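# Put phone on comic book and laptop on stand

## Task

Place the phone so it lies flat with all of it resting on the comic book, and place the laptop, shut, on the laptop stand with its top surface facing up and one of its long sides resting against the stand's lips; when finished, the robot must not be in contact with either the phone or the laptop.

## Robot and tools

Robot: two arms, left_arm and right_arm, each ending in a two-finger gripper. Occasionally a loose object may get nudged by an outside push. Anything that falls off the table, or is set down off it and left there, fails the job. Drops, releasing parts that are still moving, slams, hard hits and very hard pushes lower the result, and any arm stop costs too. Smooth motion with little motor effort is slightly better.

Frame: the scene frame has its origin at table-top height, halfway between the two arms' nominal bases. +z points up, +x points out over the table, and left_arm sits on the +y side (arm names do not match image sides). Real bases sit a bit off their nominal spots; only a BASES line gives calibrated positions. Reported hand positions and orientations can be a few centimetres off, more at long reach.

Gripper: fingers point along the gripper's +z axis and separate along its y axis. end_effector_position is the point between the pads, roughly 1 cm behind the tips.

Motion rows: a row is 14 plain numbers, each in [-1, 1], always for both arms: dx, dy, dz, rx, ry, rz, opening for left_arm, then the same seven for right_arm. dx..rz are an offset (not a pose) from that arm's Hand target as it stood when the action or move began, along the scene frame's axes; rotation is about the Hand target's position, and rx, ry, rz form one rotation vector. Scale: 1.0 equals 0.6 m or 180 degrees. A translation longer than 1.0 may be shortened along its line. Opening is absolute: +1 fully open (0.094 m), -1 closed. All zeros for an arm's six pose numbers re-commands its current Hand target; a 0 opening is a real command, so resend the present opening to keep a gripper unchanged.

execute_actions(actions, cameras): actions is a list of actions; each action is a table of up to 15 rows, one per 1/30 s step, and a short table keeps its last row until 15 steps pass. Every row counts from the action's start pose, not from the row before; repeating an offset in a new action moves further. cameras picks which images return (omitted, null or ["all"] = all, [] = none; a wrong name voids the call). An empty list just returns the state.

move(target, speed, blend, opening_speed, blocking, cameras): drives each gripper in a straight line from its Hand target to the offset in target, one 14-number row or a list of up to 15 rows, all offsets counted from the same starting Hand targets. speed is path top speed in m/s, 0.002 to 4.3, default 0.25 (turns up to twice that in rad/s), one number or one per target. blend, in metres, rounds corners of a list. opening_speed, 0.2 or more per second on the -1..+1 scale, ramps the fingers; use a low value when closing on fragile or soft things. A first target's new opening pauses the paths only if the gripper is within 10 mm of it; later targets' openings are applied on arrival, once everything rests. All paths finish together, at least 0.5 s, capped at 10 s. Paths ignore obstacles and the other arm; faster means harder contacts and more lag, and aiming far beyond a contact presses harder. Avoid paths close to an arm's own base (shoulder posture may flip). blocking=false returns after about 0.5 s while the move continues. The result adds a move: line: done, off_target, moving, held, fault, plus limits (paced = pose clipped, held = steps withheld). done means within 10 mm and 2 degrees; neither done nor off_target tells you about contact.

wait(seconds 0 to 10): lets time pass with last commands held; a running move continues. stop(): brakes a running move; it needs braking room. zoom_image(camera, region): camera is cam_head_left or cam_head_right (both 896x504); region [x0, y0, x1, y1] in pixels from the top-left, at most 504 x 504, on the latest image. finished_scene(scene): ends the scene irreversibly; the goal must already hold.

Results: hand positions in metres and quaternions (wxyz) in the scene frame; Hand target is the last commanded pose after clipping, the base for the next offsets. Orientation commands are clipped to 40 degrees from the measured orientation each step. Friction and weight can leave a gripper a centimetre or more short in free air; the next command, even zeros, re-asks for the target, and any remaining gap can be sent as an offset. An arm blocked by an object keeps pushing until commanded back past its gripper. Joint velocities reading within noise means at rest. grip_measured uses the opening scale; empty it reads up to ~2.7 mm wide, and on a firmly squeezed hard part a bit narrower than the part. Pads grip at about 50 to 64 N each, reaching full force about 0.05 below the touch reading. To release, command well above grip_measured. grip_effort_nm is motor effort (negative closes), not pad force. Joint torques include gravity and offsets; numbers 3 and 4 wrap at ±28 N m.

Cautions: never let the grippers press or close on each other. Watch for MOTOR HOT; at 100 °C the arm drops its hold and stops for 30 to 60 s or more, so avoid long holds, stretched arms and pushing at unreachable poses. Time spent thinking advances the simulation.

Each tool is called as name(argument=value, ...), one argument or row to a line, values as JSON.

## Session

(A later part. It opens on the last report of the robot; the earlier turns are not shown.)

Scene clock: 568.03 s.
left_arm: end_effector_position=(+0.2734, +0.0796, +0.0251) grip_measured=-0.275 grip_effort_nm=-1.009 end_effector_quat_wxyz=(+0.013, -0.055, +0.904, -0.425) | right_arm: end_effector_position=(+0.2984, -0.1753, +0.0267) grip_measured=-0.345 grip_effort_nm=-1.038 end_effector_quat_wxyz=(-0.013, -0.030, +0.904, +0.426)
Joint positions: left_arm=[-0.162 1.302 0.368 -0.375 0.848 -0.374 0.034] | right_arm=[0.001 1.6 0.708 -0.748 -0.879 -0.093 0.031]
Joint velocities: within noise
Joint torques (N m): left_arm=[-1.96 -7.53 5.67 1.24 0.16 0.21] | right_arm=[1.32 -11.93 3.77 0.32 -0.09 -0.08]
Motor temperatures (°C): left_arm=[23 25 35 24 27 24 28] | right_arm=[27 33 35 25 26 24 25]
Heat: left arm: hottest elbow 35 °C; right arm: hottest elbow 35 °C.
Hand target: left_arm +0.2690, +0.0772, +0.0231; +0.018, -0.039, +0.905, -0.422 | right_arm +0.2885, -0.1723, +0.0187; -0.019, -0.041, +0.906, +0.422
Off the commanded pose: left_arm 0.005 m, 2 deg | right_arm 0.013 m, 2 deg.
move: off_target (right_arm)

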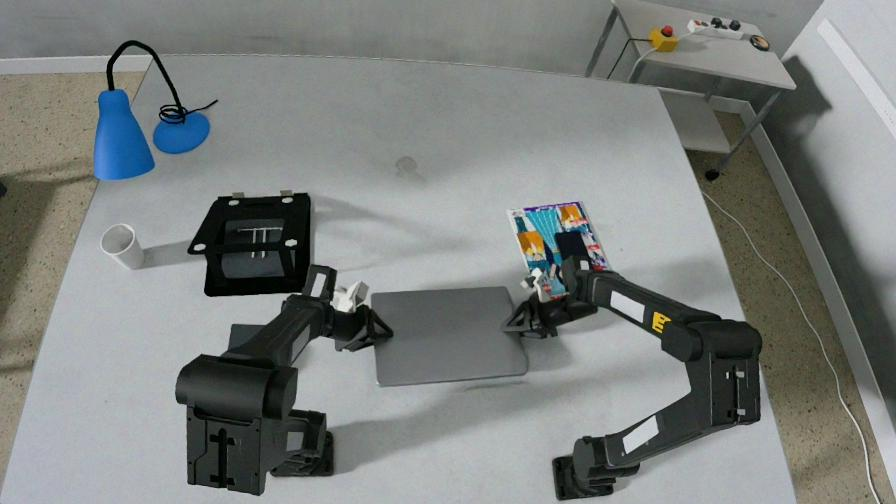

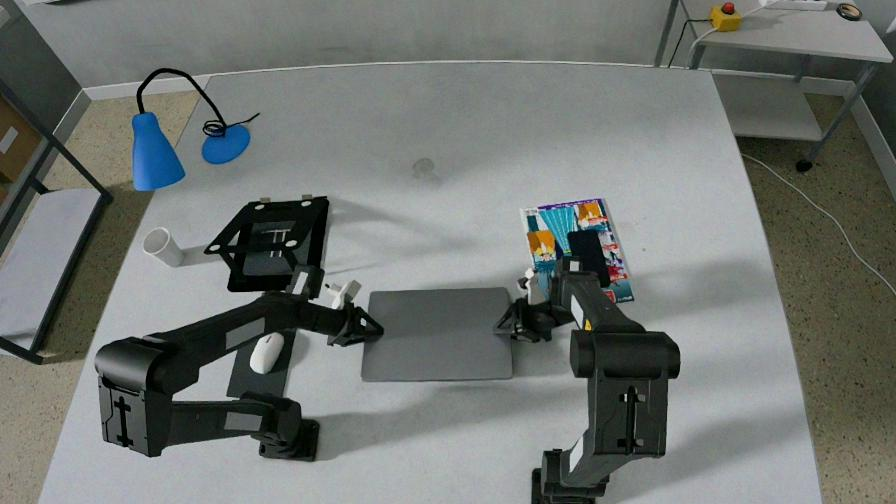

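move(
  target=[0,0,0.1,0,0,0,-0.9,0,0,0.105,0,0,0,-0.9],
  speed=0.06,
)

zoom_image(
  camera="cam_head_right",
  region=[320, 250, 560, 400],
)

zoom_image(
  camera="cam_head_left",
  region=[340, 250, 580, 400],
)

Scene clock: 573.00 s.
left_arm: end_effector_position=(+0.2438, +0.0830, +0.0581) grip_measured=-0.301 grip_effort_nm=-1.009 end_effector_quat_wxyz=(-0.016, -0.066, +0.904, -0.421) | right_arm: end_effector_position=(+0.2706, -0.1747, +0.0585) grip_measured=-0.349 grip_effort_nm=-1.033 end_effector_quat_wxyz=(-0.050, -0.024, +0.903, +0.426)
Joint positions: left_arm=[-0.162 1.111 0.368 -0.63 0.853 -0.37 0.033] | right_arm=[0.005 1.501 0.704 -0.935 -0.877 -0.118 0.031]
Joint velocities: within noise
Joint torques (N m): left_arm=[-2.2 -7.41 13.86 -0.08 0.03 0.19] | right_arm=[1.2 -15.38 8.57 -0.49 -0.19 0.16]
Motor temperatures (°C): left_arm=[23 25 34 24 27 24 28] | right_arm=[27 33 35 25 26 24 26]
Heat: left arm: hottest elbow 34 °C; right arm: hottest elbow 35 °C.
Hand target: left_arm +0.2690, +0.0772, +0.0831; +0.018, -0.040, +0.905, -0.422 | right_arm +0.2885, -0.1723, +0.0818; -0.019, -0.041, +0.906, +0.422
Off the commanded pose: left_arm 0.036 m, 5 deg | right_arm 0.029 m, 4 deg.
move: off_target (left_arm, right_arm)

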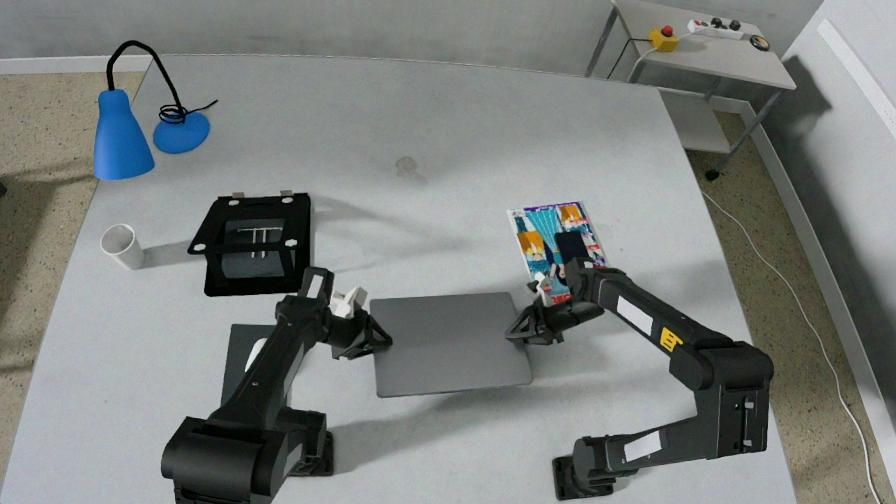

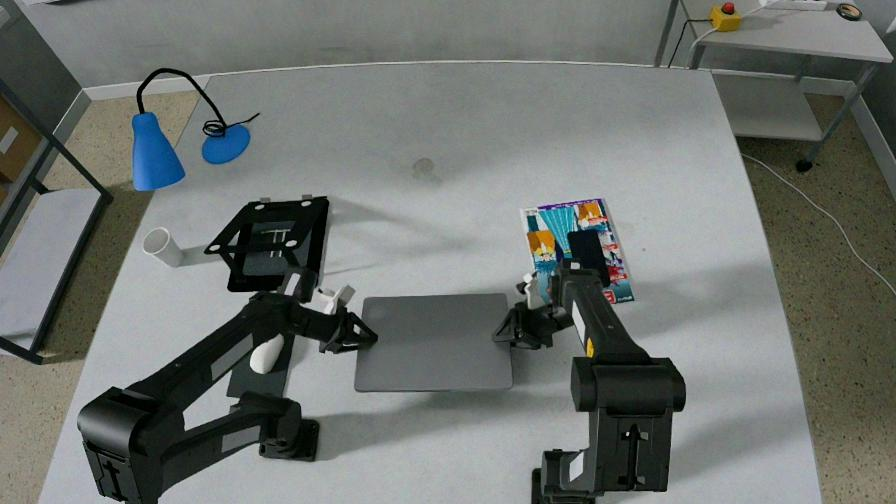

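Scaled by 2.100.

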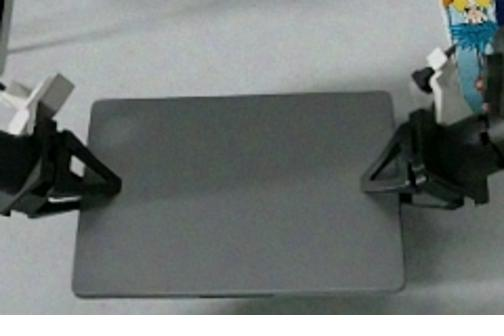

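Scaled by 2.100.

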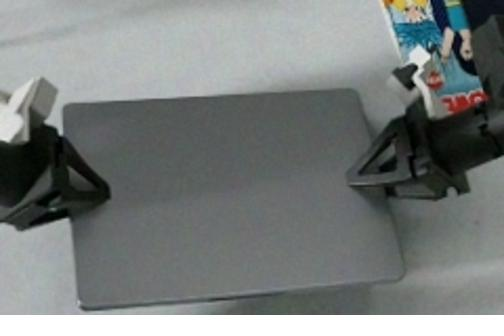

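move(
  target=[0,0,0.2,0,0,0,-0.9,0,0,0.2,0,0,0,-0.9],
  speed=0.08,
)

zoom_image(
  camera="cam_head_right",
  region=[320, 250, 560, 430],
)

zoom_image(
  camera="cam_head_left",
  region=[340, 250, 580, 430],
)

Scene clock: 600.07 s.
left_arm: end_effector_position=(+0.2393, +0.0822, +0.1575) grip_measured=-0.301 grip_effort_nm=-1.009 end_effector_quat_wxyz=(-0.033, -0.071, +0.905, -0.419) | right_arm: end_effector_position=(+0.2615, -0.1751, +0.1591) grip_measured=-0.351 grip_effort_nm=-1.038 end_effector_quat_wxyz=(-0.069, -0.014, +0.903, +0.424)
Joint positions: left_arm=[-0.167 0.898 0.558 -1.071 0.856 -0.368 0.033] | right_arm=[0.006 1.305 0.833 -1.297 -0.871 -0.111 0.03]
Joint velocities: within noise
Joint torques (N m): left_arm=[-2.26 -5.25 20.05 0.21 -0.09 0.09] | right_arm=[1.03 -13.45 13.72 -0.7 -0.38 0.11]
Motor temperatures (°C): left_arm=[23 25 36 24 27 24 29] | right_arm=[27 34 37 25 25 24 27]
Heat: left arm: hottest elbow 36 °C; right arm: hottest elbow 37 °C.
Hand target: left_arm +0.2689, +0.0771, +0.2030; +0.018, -0.040, +0.905, -0.422 | right_arm +0.2885, -0.1723, +0.2017; -0.019, -0.041, +0.906, +0.422
Off the commanded pose: left_arm 0.055 m, 7 deg | right_arm 0.051 m, 6 deg.
move: off_target (left_arm, right_arm)

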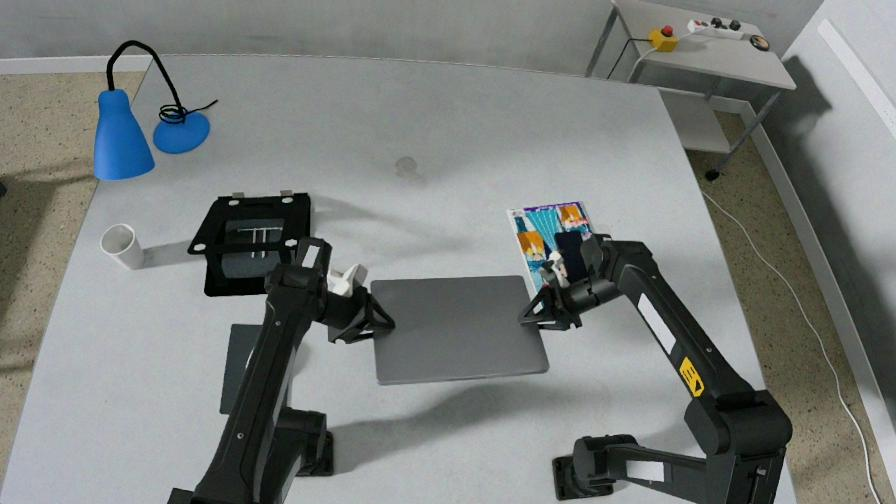

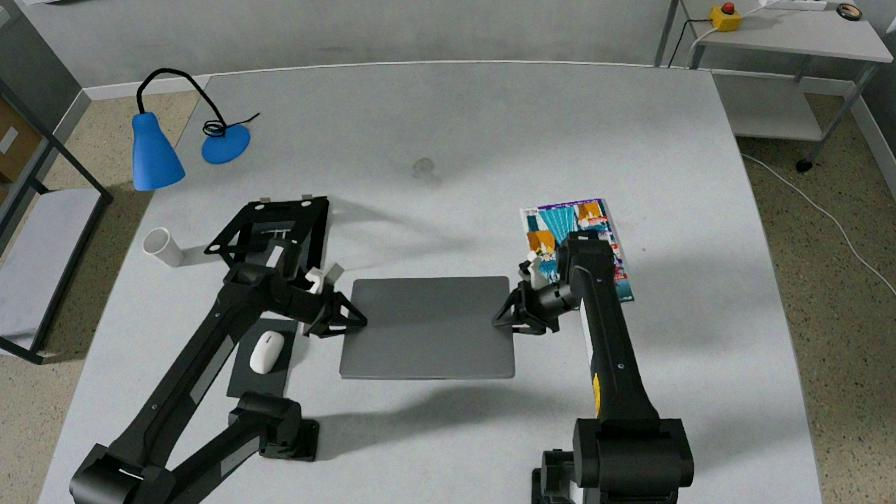

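Scaled by 2.100.

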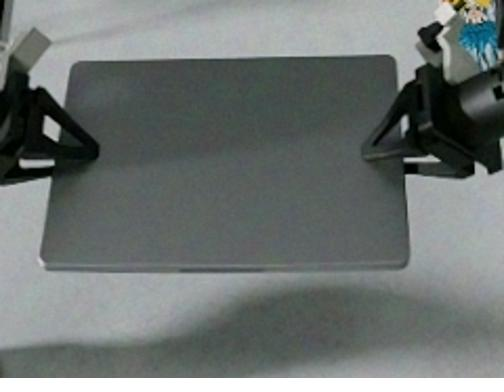

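Scaled by 2.100.

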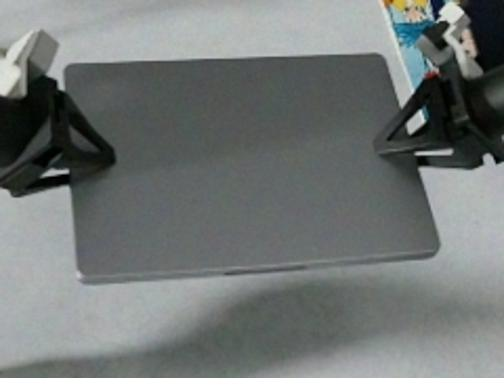

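move(
  target=[
    [0,0,0.15,0,0,0,-0.9,0,0,0.15,0,0,0,-0.9],
    [0.1,0.36,0.17,0,0,0,-0.9,0.1,0.36,0.17,0,0,0,-0.9],
  ],
  speed=0.12,
  blend=[0.03,0],
)

Scene clock: 607.27 s.
left_arm: end_effector_position=(+0.3071, +0.2729, +0.2558) grip_measured=-0.299 grip_effort_nm=-1.009 end_effector_quat_wxyz=(+0.071, -0.111, +0.913, -0.385) | right_arm: end_effector_position=(+0.3358, +0.0181, +0.2578) grip_measured=-0.345 grip_effort_nm=-1.038 end_effector_quat_wxyz=(-0.048, -0.033, +0.908, +0.415)
Joint positions: left_arm=[0.528 1.131 0.985 -1.678 0.772 0.418 0.033] | right_arm=[0.473 1.42 1.22 -1.012 -0.801 0.56 0.031]
Joint velocities: within noise
Joint torques (N m): left_arm=[0.21 -10.11 21.53 -0.27 -0.06 -0.1] | right_arm=[3.19 -14.56 16.08 0.43 0.44 0.66]
Motor temperatures (°C): left_arm=[23 25 37 24 27 24 29] | right_arm=[27 34 39 25 25 24 27]
Heat: left arm: hottest elbow 37 °C; right arm: hottest elbow 39 °C.
Hand target: left_arm +0.3289, +0.2931, +0.3051; +0.018, -0.040, +0.905, -0.422 | right_arm +0.3485, +0.0437, +0.3036; -0.019, -0.041, +0.906, +0.421
Off the commanded pose: left_arm 0.058 m, 11 deg | right_arm 0.054 m, 3 deg.
joint sent to its limit (left arm) — joint 4 (wrist pitch), lower limit. The joint targets are off in position and orientation.
move: off_target (left_arm, right_arm)

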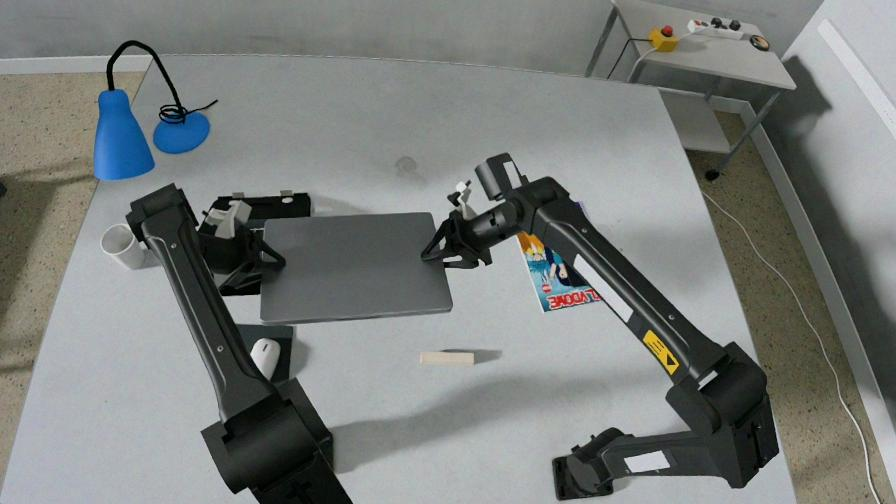

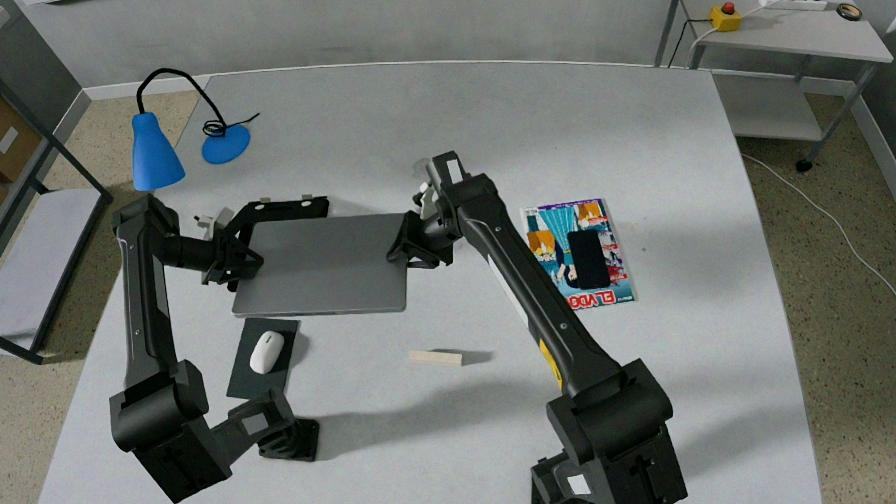

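move(
  target=[0.22,0.22,0,0,0,0,-0.9,0.22,0.22,0,0,0,0,-0.9],
  speed=0.1,
)

Scene clock: 612.90 s.
left_arm: end_effector_position=(+0.4404, +0.4038, +0.2468) grip_measured=-0.299 grip_effort_nm=-1.013 end_effector_quat_wxyz=(+0.088, -0.124, +0.911, -0.384) | right_arm: end_effector_position=(+0.4735, +0.1528, +0.2527) grip_measured=-0.345 grip_effort_nm=-1.043 end_effector_quat_wxyz=(-0.044, -0.044, +0.907, +0.416)
Joint positions: left_arm=[0.621 1.611 1.427 -1.678 0.767 0.497 0.033] | right_arm=[0.563 1.898 1.804 -1.037 -0.769 0.651 0.031]
Joint velocities: within noise
Joint torques (N m): left_arm=[-0.79 -19.49 21.04 -0.28 -0.03 -0.09] | right_arm=[2.43 -24.06 16.53 -0.1 0.7 0.69]
Motor temperatures (°C): left_arm=[23 25 39 24 27 24 29] | right_arm=[27 34 41 25 25 24 27]
Heat: left arm: hottest elbow 39 °C; right arm: hottest elbow 41 °C.
Hand target: left_arm +0.4609, +0.4250, +0.3050; +0.017, -0.040, +0.905, -0.422 | right_arm +0.4804, +0.1758, +0.3036; -0.020, -0.041, +0.906, +0.422
Off the commanded pose: left_arm 0.065 m, 13 deg | right_arm 0.056 m, 3 deg.
joint sent to its limit (left arm) — joint 4 (wrist pitch), lower limit. The joint targets are off in position and orientation.
move: off_target (left_arm, right_arm)

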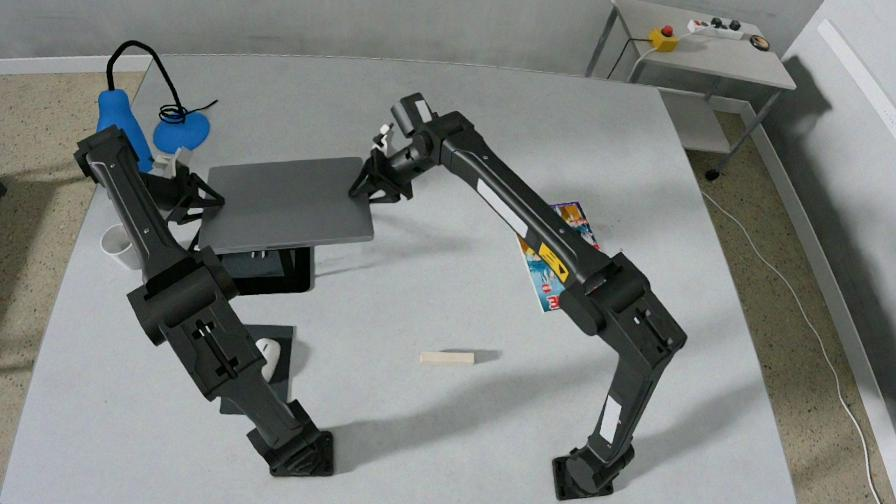

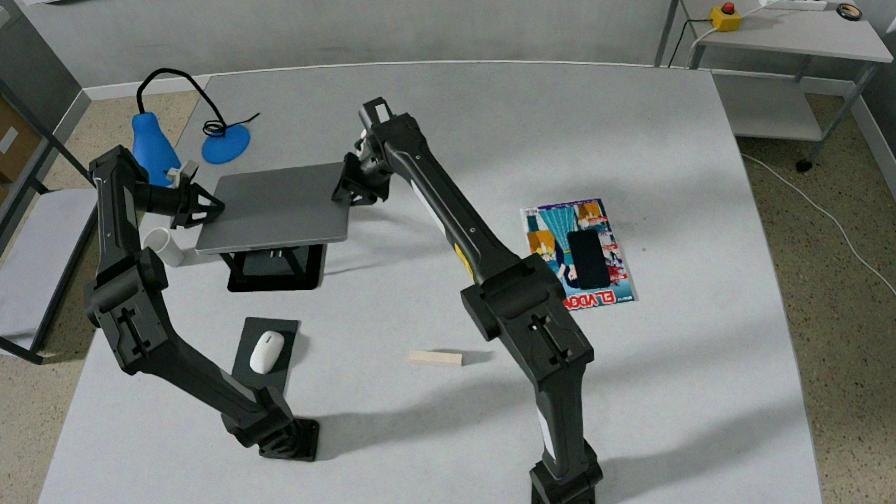

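move(
  target=[0.092,0.183,-0.067,-0.012,0.139,0,-0.9,0.092,0.183,-0.067,-0.012,0.139,0,-0.9],
  speed=0.08,
)

zoom_image(
  camera="cam_head_left",
  region=[160, 110, 380, 310],
)

zoom_image(
  camera="cam_head_right",
  region=[160, 110, 380, 310],
)

Scene clock: 623.30 s.
left_arm: end_effector_position=(+0.4961, +0.5147, +0.2098) grip_measured=-0.320 grip_effort_nm=-1.004 end_effector_quat_wxyz=(+0.030, -0.295, +0.892, -0.340) | right_arm: end_effector_position=(+0.5425, +0.2652, +0.2037) grip_measured=-0.395 grip_effort_nm=-1.023 end_effector_quat_wxyz=(-0.217, +0.082, +0.885, +0.404)
Joint positions: left_arm=[0.697 1.886 1.738 -1.678 0.656 0.174 0.032] | right_arm=[0.614 2.569 2.823 -1.528 -0.92 0.951 0.028]
Joint velocities: within noise
Joint torques (N m): left_arm=[-1.14 -23.06 20.08 -0.05 0.09 0.49] | right_arm=[1.96 -32.38 16.28 0.27 -0.39 0.57]
Motor temperatures (°C): left_arm=[23 26 42 24 27 24 29] | right_arm=[27 35 46 25 25 24 27]
Heat: left arm: hottest elbow 42 °C; right arm: hottest elbow 46 °C.
Hand target: left_arm +0.5160, +0.5349, +0.2649; -0.180, -0.130, +0.880, -0.421 | right_arm +0.5355, +0.2857, +0.2638; -0.216, +0.051, +0.888, +0.404
Off the commanded pose: left_arm 0.062 m, 32 deg | right_arm 0.064 m, 3 deg.
elbow stopped short (right arm): the move would have taken joint 3 (elbow) straighter than the controller allows.
joint sent to its limit (left arm) — joint 4 (wrist pitch), lower limit. The joint targets are off in position and orientation.
move: off_target (left_arm, right_arm)

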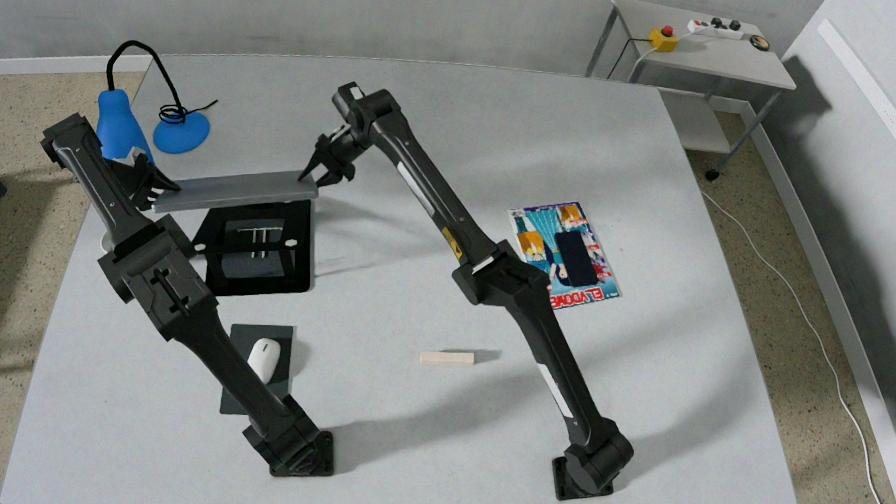

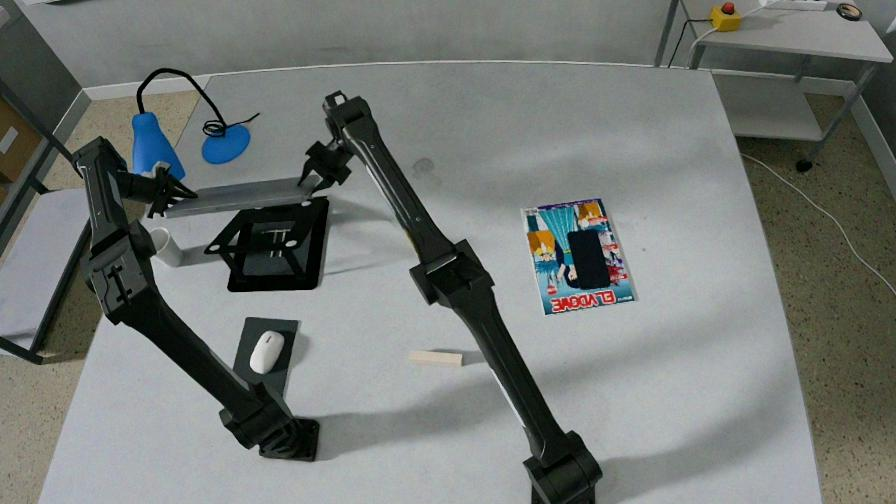

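Scaled by 2.291.

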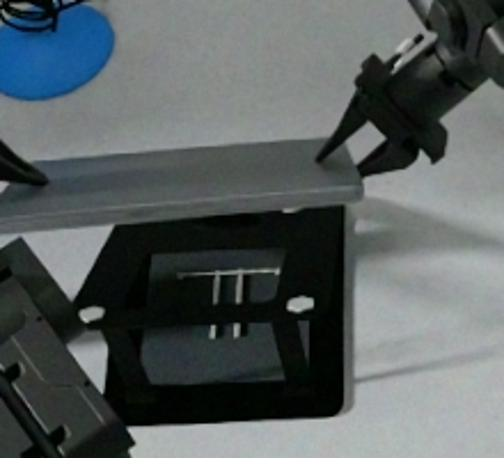

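Scaled by 2.291.

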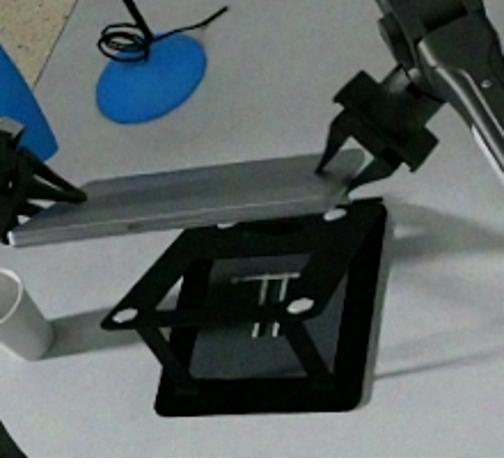

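move(
  target=[0.05,0,-0.1,0,0,0,-0.9,0.05,0,-0.1,0,-0.03,0,-0.9],
  speed=0.06,
)

zoom_image(
  camera="cam_head_left",
  region=[160, 110, 380, 310],
)

zoom_image(
  camera="cam_head_right",
  region=[160, 110, 380, 310],
)

Scene clock: 645.73 s.
left_arm: end_effector_position=(+0.4958, +0.5166, +0.2059) grip_measured=-0.326 grip_effort_nm=-0.994 end_effector_quat_wxyz=(+0.028, -0.288, +0.897, -0.335) | right_arm: end_effector_position=(+0.5598, +0.2721, +0.1846) grip_measured=-0.396 grip_effort_nm=-1.038 end_effector_quat_wxyz=(-0.171, +0.038, +0.890, +0.420)
Joint positions: left_arm=[0.696 1.894 1.742 -1.678 0.642 0.189 0.032] | right_arm=[0.612 2.607 2.845 -1.454 -0.893 0.873 0.028]
Joint velocities: within noise
Joint torques (N m): left_arm=[-4.13 -12.34 23.88 -0.35 0.48 0.63] | right_arm=[1.2 -29.51 14.74 1.1 0.43 0.7]
Motor temperatures (°C): left_arm=[23 28 47 24 27 24 29] | right_arm=[27 38 46 25 25 24 27]
Heat: left arm: hottest elbow 47 °C; right arm: hottest elbow 46 °C.
Hand target: left_arm +0.5462, +0.5348, +0.2051; -0.179, -0.130, +0.880, -0.421 | right_arm +0.5657, +0.2855, +0.2036; -0.174, +0.032, +0.897, +0.406
Off the commanded pose: left_arm 0.053 m, 32 deg | right_arm 0.024 m, 2 deg.
elbow stopped short (right arm): the move would have taken joint 3 (elbow) straighter than the controller allows.
joint sent to its limit (left arm) — joint 4 (wrist pitch), lower limit. The joint targets are off in position and orientation.
move: off_target (left_arm, right_arm)

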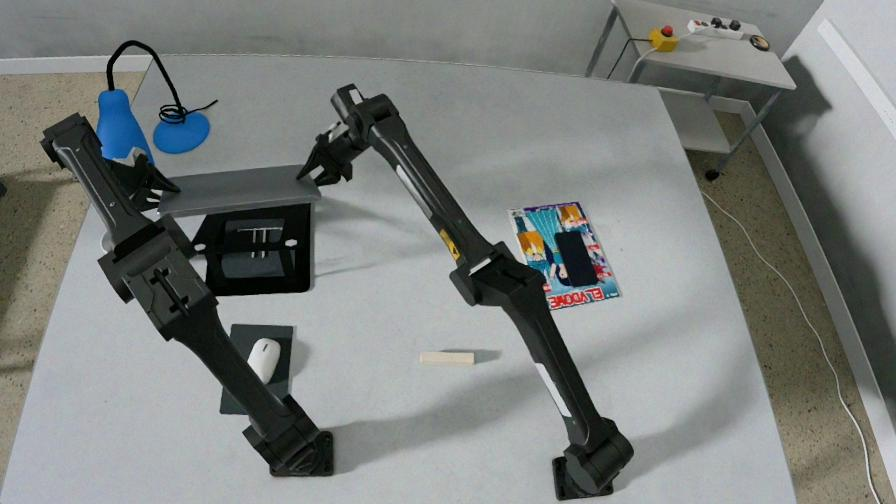

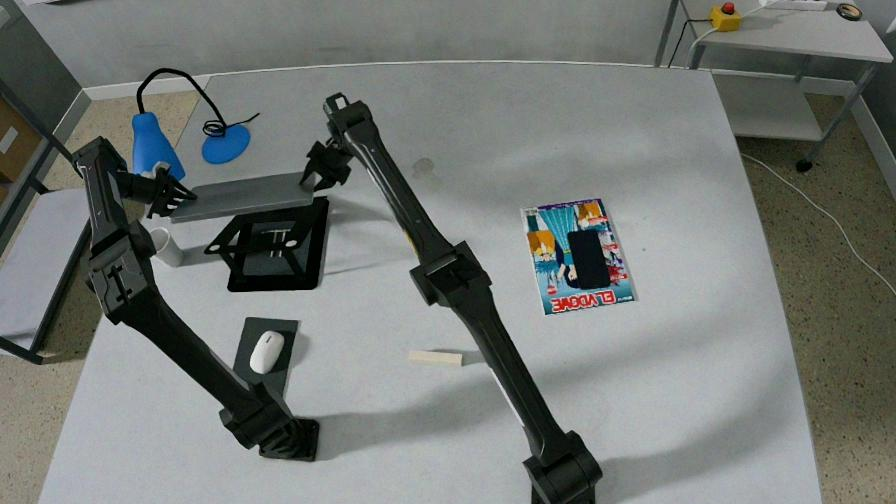

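Scaled by 2.291.

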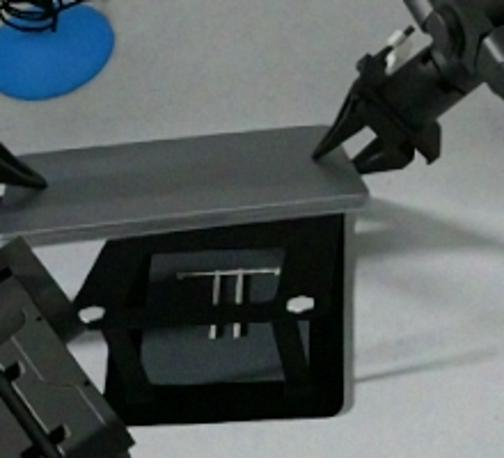

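Scaled by 2.291.

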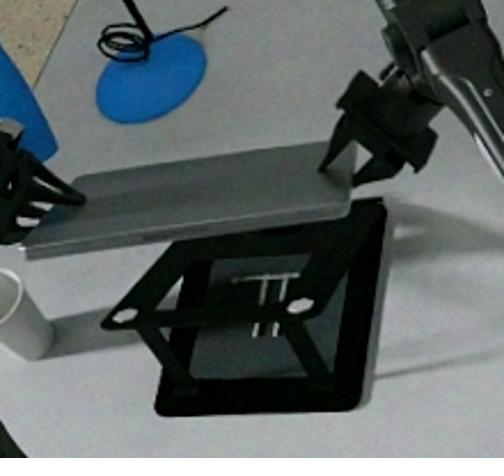

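move(
  target=[0.02,0,-0.1,0,0,0,-0.9,0.02,-0.01,-0.1,0,0,0,-0.9],
  speed=0.06,
)

zoom_image(
  camera="cam_head_left",
  region=[160, 110, 380, 310],
)

zoom_image(
  camera="cam_head_right",
  region=[160, 110, 380, 310],
)

Scene clock: 654.97 s.
left_arm: end_effector_position=(+0.4946, +0.5183, +0.2006) grip_measured=-0.359 grip_effort_nm=-1.004 end_effector_quat_wxyz=(+0.026, -0.277, +0.902, -0.330) | right_arm: end_effector_position=(+0.5668, +0.2779, +0.1592) grip_measured=-0.390 grip_effort_nm=-1.043 end_effector_quat_wxyz=(-0.167, +0.017, +0.885, +0.433)
Joint positions: left_arm=[0.696 1.901 1.742 -1.678 0.627 0.215 0.03] | right_arm=[0.61 2.649 2.851 -1.409 -0.917 0.835 0.029]
Joint velocities: within noise
Joint torques (N m): left_arm=[-4.95 -4.54 23.5 -0.21 0.51 0.93] | right_arm=[0.38 -28.34 13.07 0.44 1.13 0.53]
Motor temperatures (°C): left_arm=[23 27 47 24 27 24 29] | right_arm=[27 40 46 25 25 24 28]
Heat: left arm: hottest elbow 47 °C; right arm: hottest elbow 46 °C.
Hand target: left_arm +0.5581, +0.5349, +0.1450; -0.180, -0.130, +0.880, -0.421 | right_arm +0.5775, +0.2796, +0.1435; -0.174, +0.032, +0.897, +0.405
Off the commanded pose: left_arm 0.086 m, 31 deg | right_arm 0.019 m, 4 deg.
joint sent to its limit (left arm) — joint 4 (wrist pitch), lower limit. The joint targets are off in position and orientation.
move: off_target (left_arm, right_arm)

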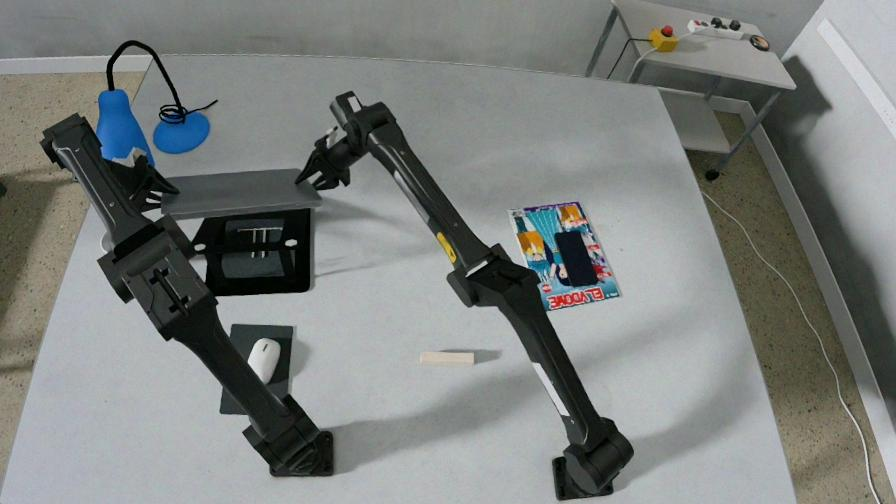

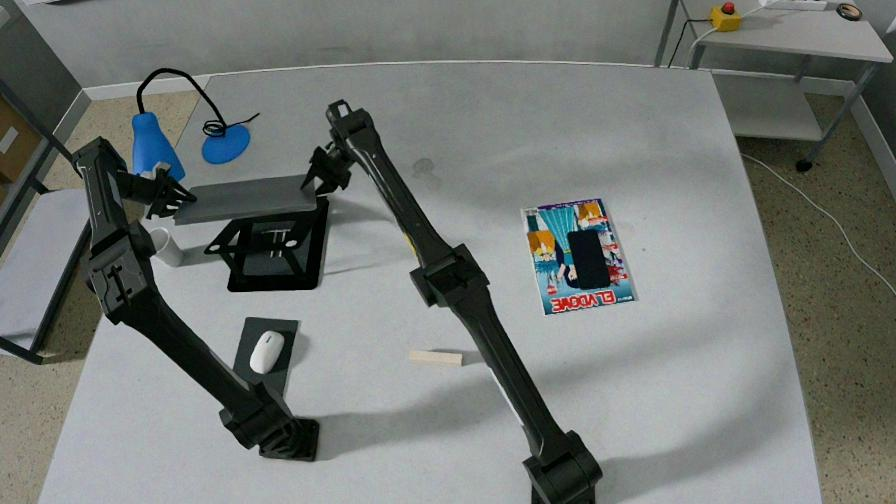

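Scaled by 2.291.

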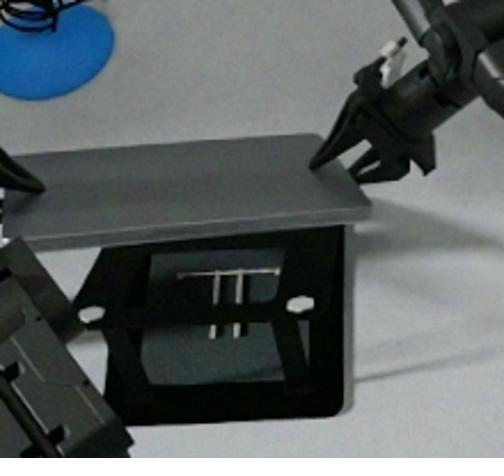

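Scaled by 2.291.

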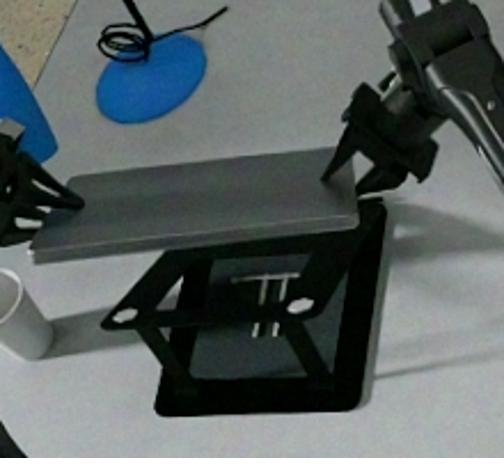

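zoom_image(
  camera="cam_head_left",
  region=[30, 80, 210, 260],
)

zoom_image(
  camera="cam_head_right",
  region=[70, 100, 230, 270],
)

Scaled by 2.800.

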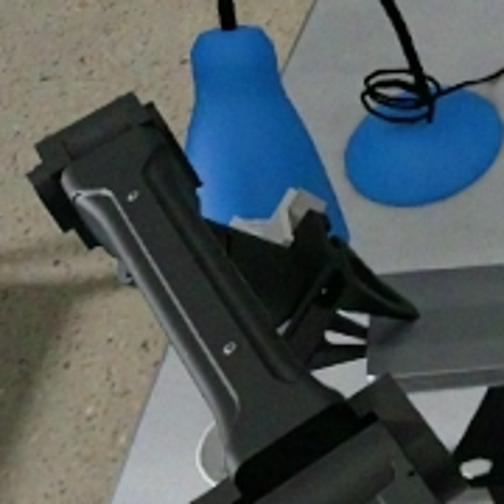

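Scaled by 2.965.

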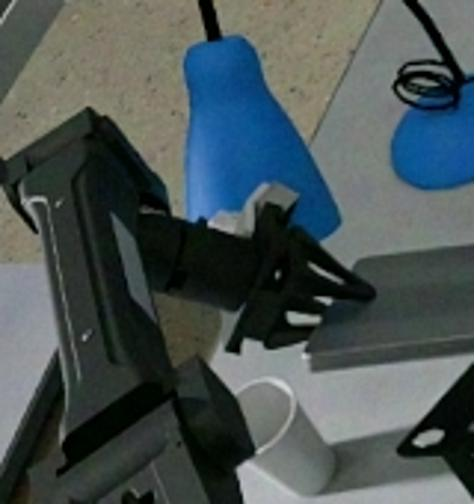

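move(
  target=[-0.1,0,0.1,0,0,0,-0.9,-0.065,-0.01,0.1,0,0,0,-0.9],
  speed=0.08,
)

zoom_image(
  camera="cam_head_left",
  region=[30, 80, 210, 260],
)

zoom_image(
  camera="cam_head_right",
  region=[70, 100, 230, 270],
)

Scene clock: 677.43 s.
left_arm: end_effector_position=(+0.4929, +0.5195, +0.2046) grip_measured=-0.359 grip_effort_nm=-1.009 end_effector_quat_wxyz=(+0.031, -0.275, +0.903, -0.329) | right_arm: end_effector_position=(+0.5554, +0.2724, +0.1694) grip_measured=-0.388 grip_effort_nm=-1.038 end_effector_quat_wxyz=(-0.183, +0.031, +0.891, +0.415)
Joint positions: left_arm=[0.7 1.893 1.741 -1.678 0.628 0.222 0.03] | right_arm=[0.614 2.629 2.851 -1.479 -0.904 0.841 0.029]
Joint velocities: within noise
Joint torques (N m): left_arm=[-0.62 -17.96 13.7 -0.42 -0.15 0.85] | right_arm=[1.67 -36.48 7.82 -0.7 0.74 0.24]
Motor temperatures (°C): left_arm=[23 26 47 24 27 25 29] | right_arm=[26 40 45 25 27 24 28]
Heat: left arm: hottest elbow 47 °C; right arm: hottest elbow 45 °C.
Hand target: left_arm +0.4981, +0.5350, +0.2050; -0.180, -0.130, +0.880, -0.421 | right_arm +0.5385, +0.2735, +0.2035; -0.174, +0.032, +0.897, +0.405
Off the commanded pose: left_arm 0.016 m, 31 deg | right_arm 0.038 m, 2 deg.
joint sent to its limit (left arm) — joint 4 (wrist pitch), lower limit. The joint targets are off in orientation, not in position.
move: off_target (left_arm, right_arm)

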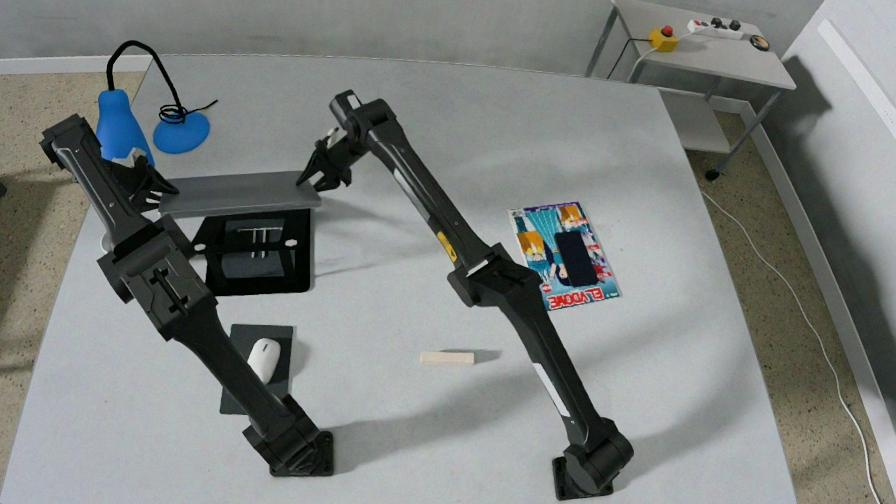

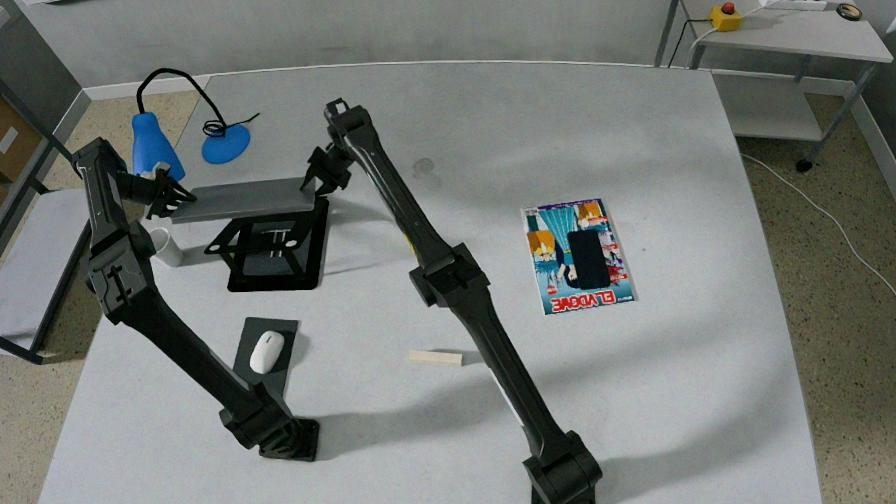

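Scaled by 2.800.

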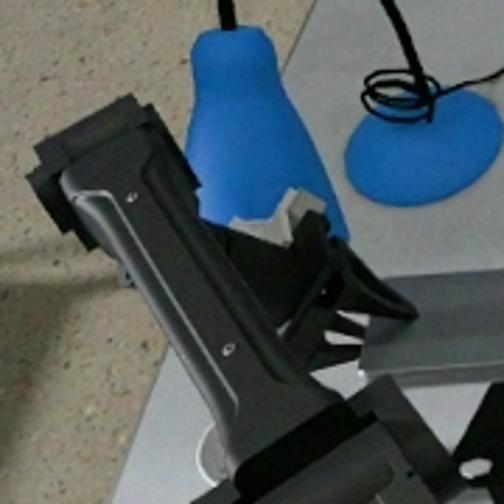

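Scaled by 2.965.

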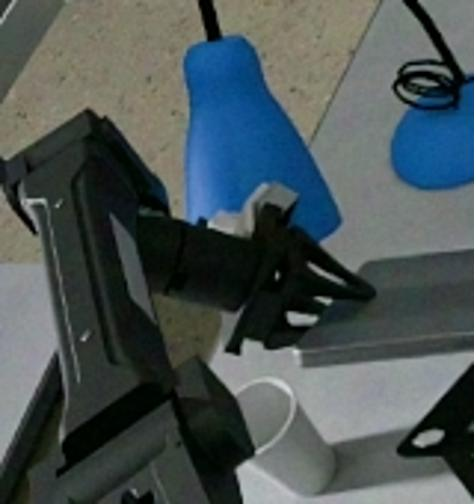

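move(
  target=[-0.1,-0.05,0,0,0,0,-0.9,-0.1,-0.05,0,0,0,0,-0.9],
  speed=0.08,
)

zoom_image(
  camera="cam_head_left",
  region=[30, 80, 210, 260],
)

zoom_image(
  camera="cam_head_right",
  region=[70, 100, 330, 270],
)

Scene clock: 685.37 s.
left_arm: end_effector_position=(+0.4437, +0.4953, +0.1612) grip_measured=-0.372 grip_effort_nm=-1.004 end_effector_quat_wxyz=(-0.024, -0.255, +0.905, -0.340) | right_arm: end_effector_position=(+0.4877, +0.2401, +0.1361) grip_measured=-0.374 grip_effort_nm=-1.038 end_effector_quat_wxyz=(-0.200, +0.049, +0.900, +0.385)
Joint positions: left_arm=[0.717 1.863 1.564 -1.678 0.58 0.32 0.029] | right_arm=[0.637 2.27 2.108 -1.145 -0.868 0.874 0.029]
Joint velocities: within noise
Joint torques (N m): left_arm=[-1.32 -25.47 10.99 -0.58 -0.59 0.59] | right_arm=[1.14 -35.08 8.88 0.25 -0.26 0.24]
Motor temperatures (°C): left_arm=[23 27 47 24 27 25 29] | right_arm=[26 44 45 25 26 24 28]
Heat: left arm: hottest elbow 47 °C; right arm: hottest elbow 45 °C.
Hand target: left_arm +0.4381, +0.5050, +0.2050; -0.180, -0.130, +0.880, -0.421 | right_arm +0.4787, +0.2435, +0.2035; -0.174, +0.032, +0.897, +0.405
Off the commanded pose: left_arm 0.045 m, 25 deg | right_arm 0.068 m, 4 deg.
joint sent to its limit (left arm) — joint 4 (wrist pitch), lower limit. The joint targets are off in orientation, not in position.
move: off_target (left_arm, right_arm)

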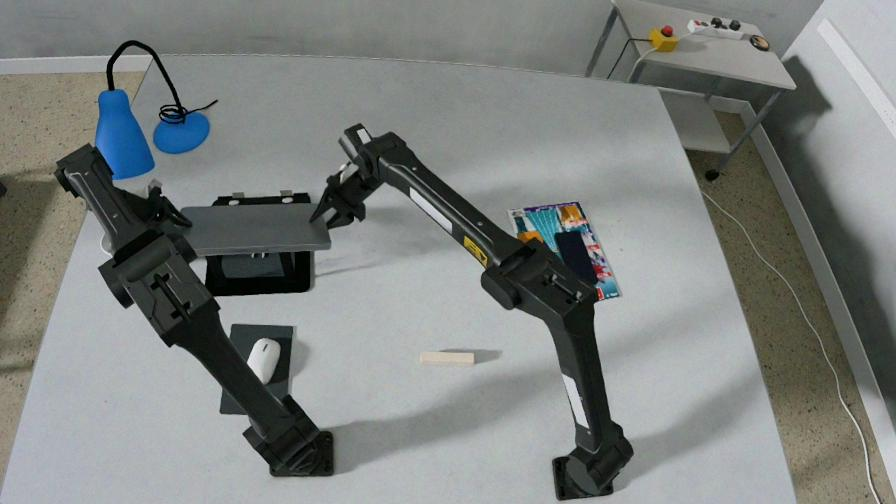

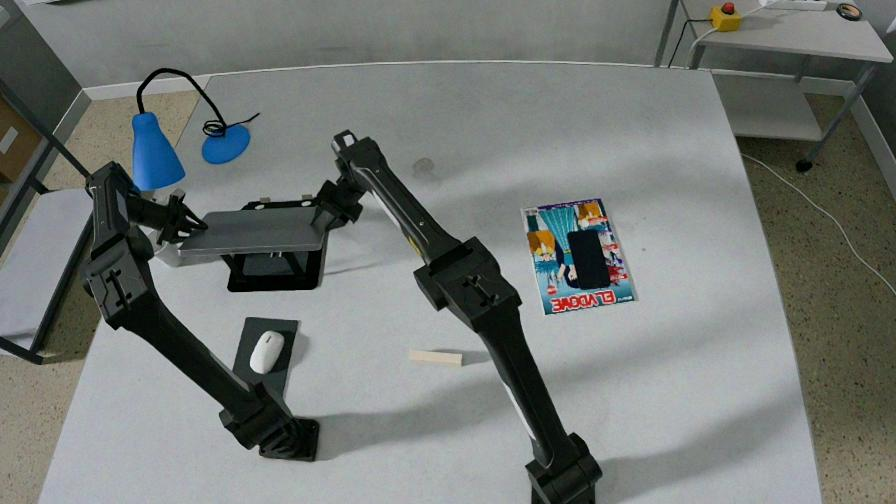

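Scaled by 2.800.

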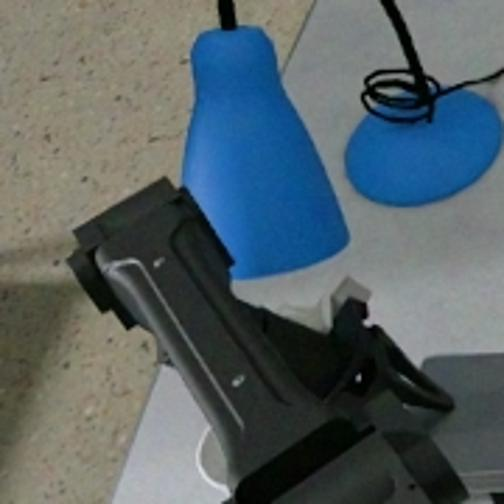

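Scaled by 1.938.

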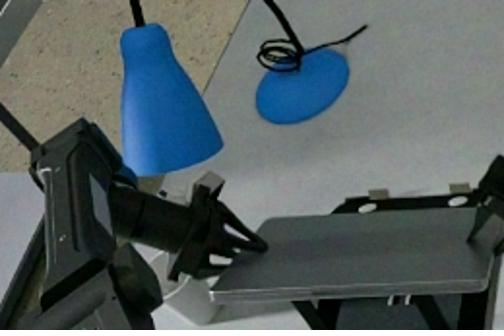

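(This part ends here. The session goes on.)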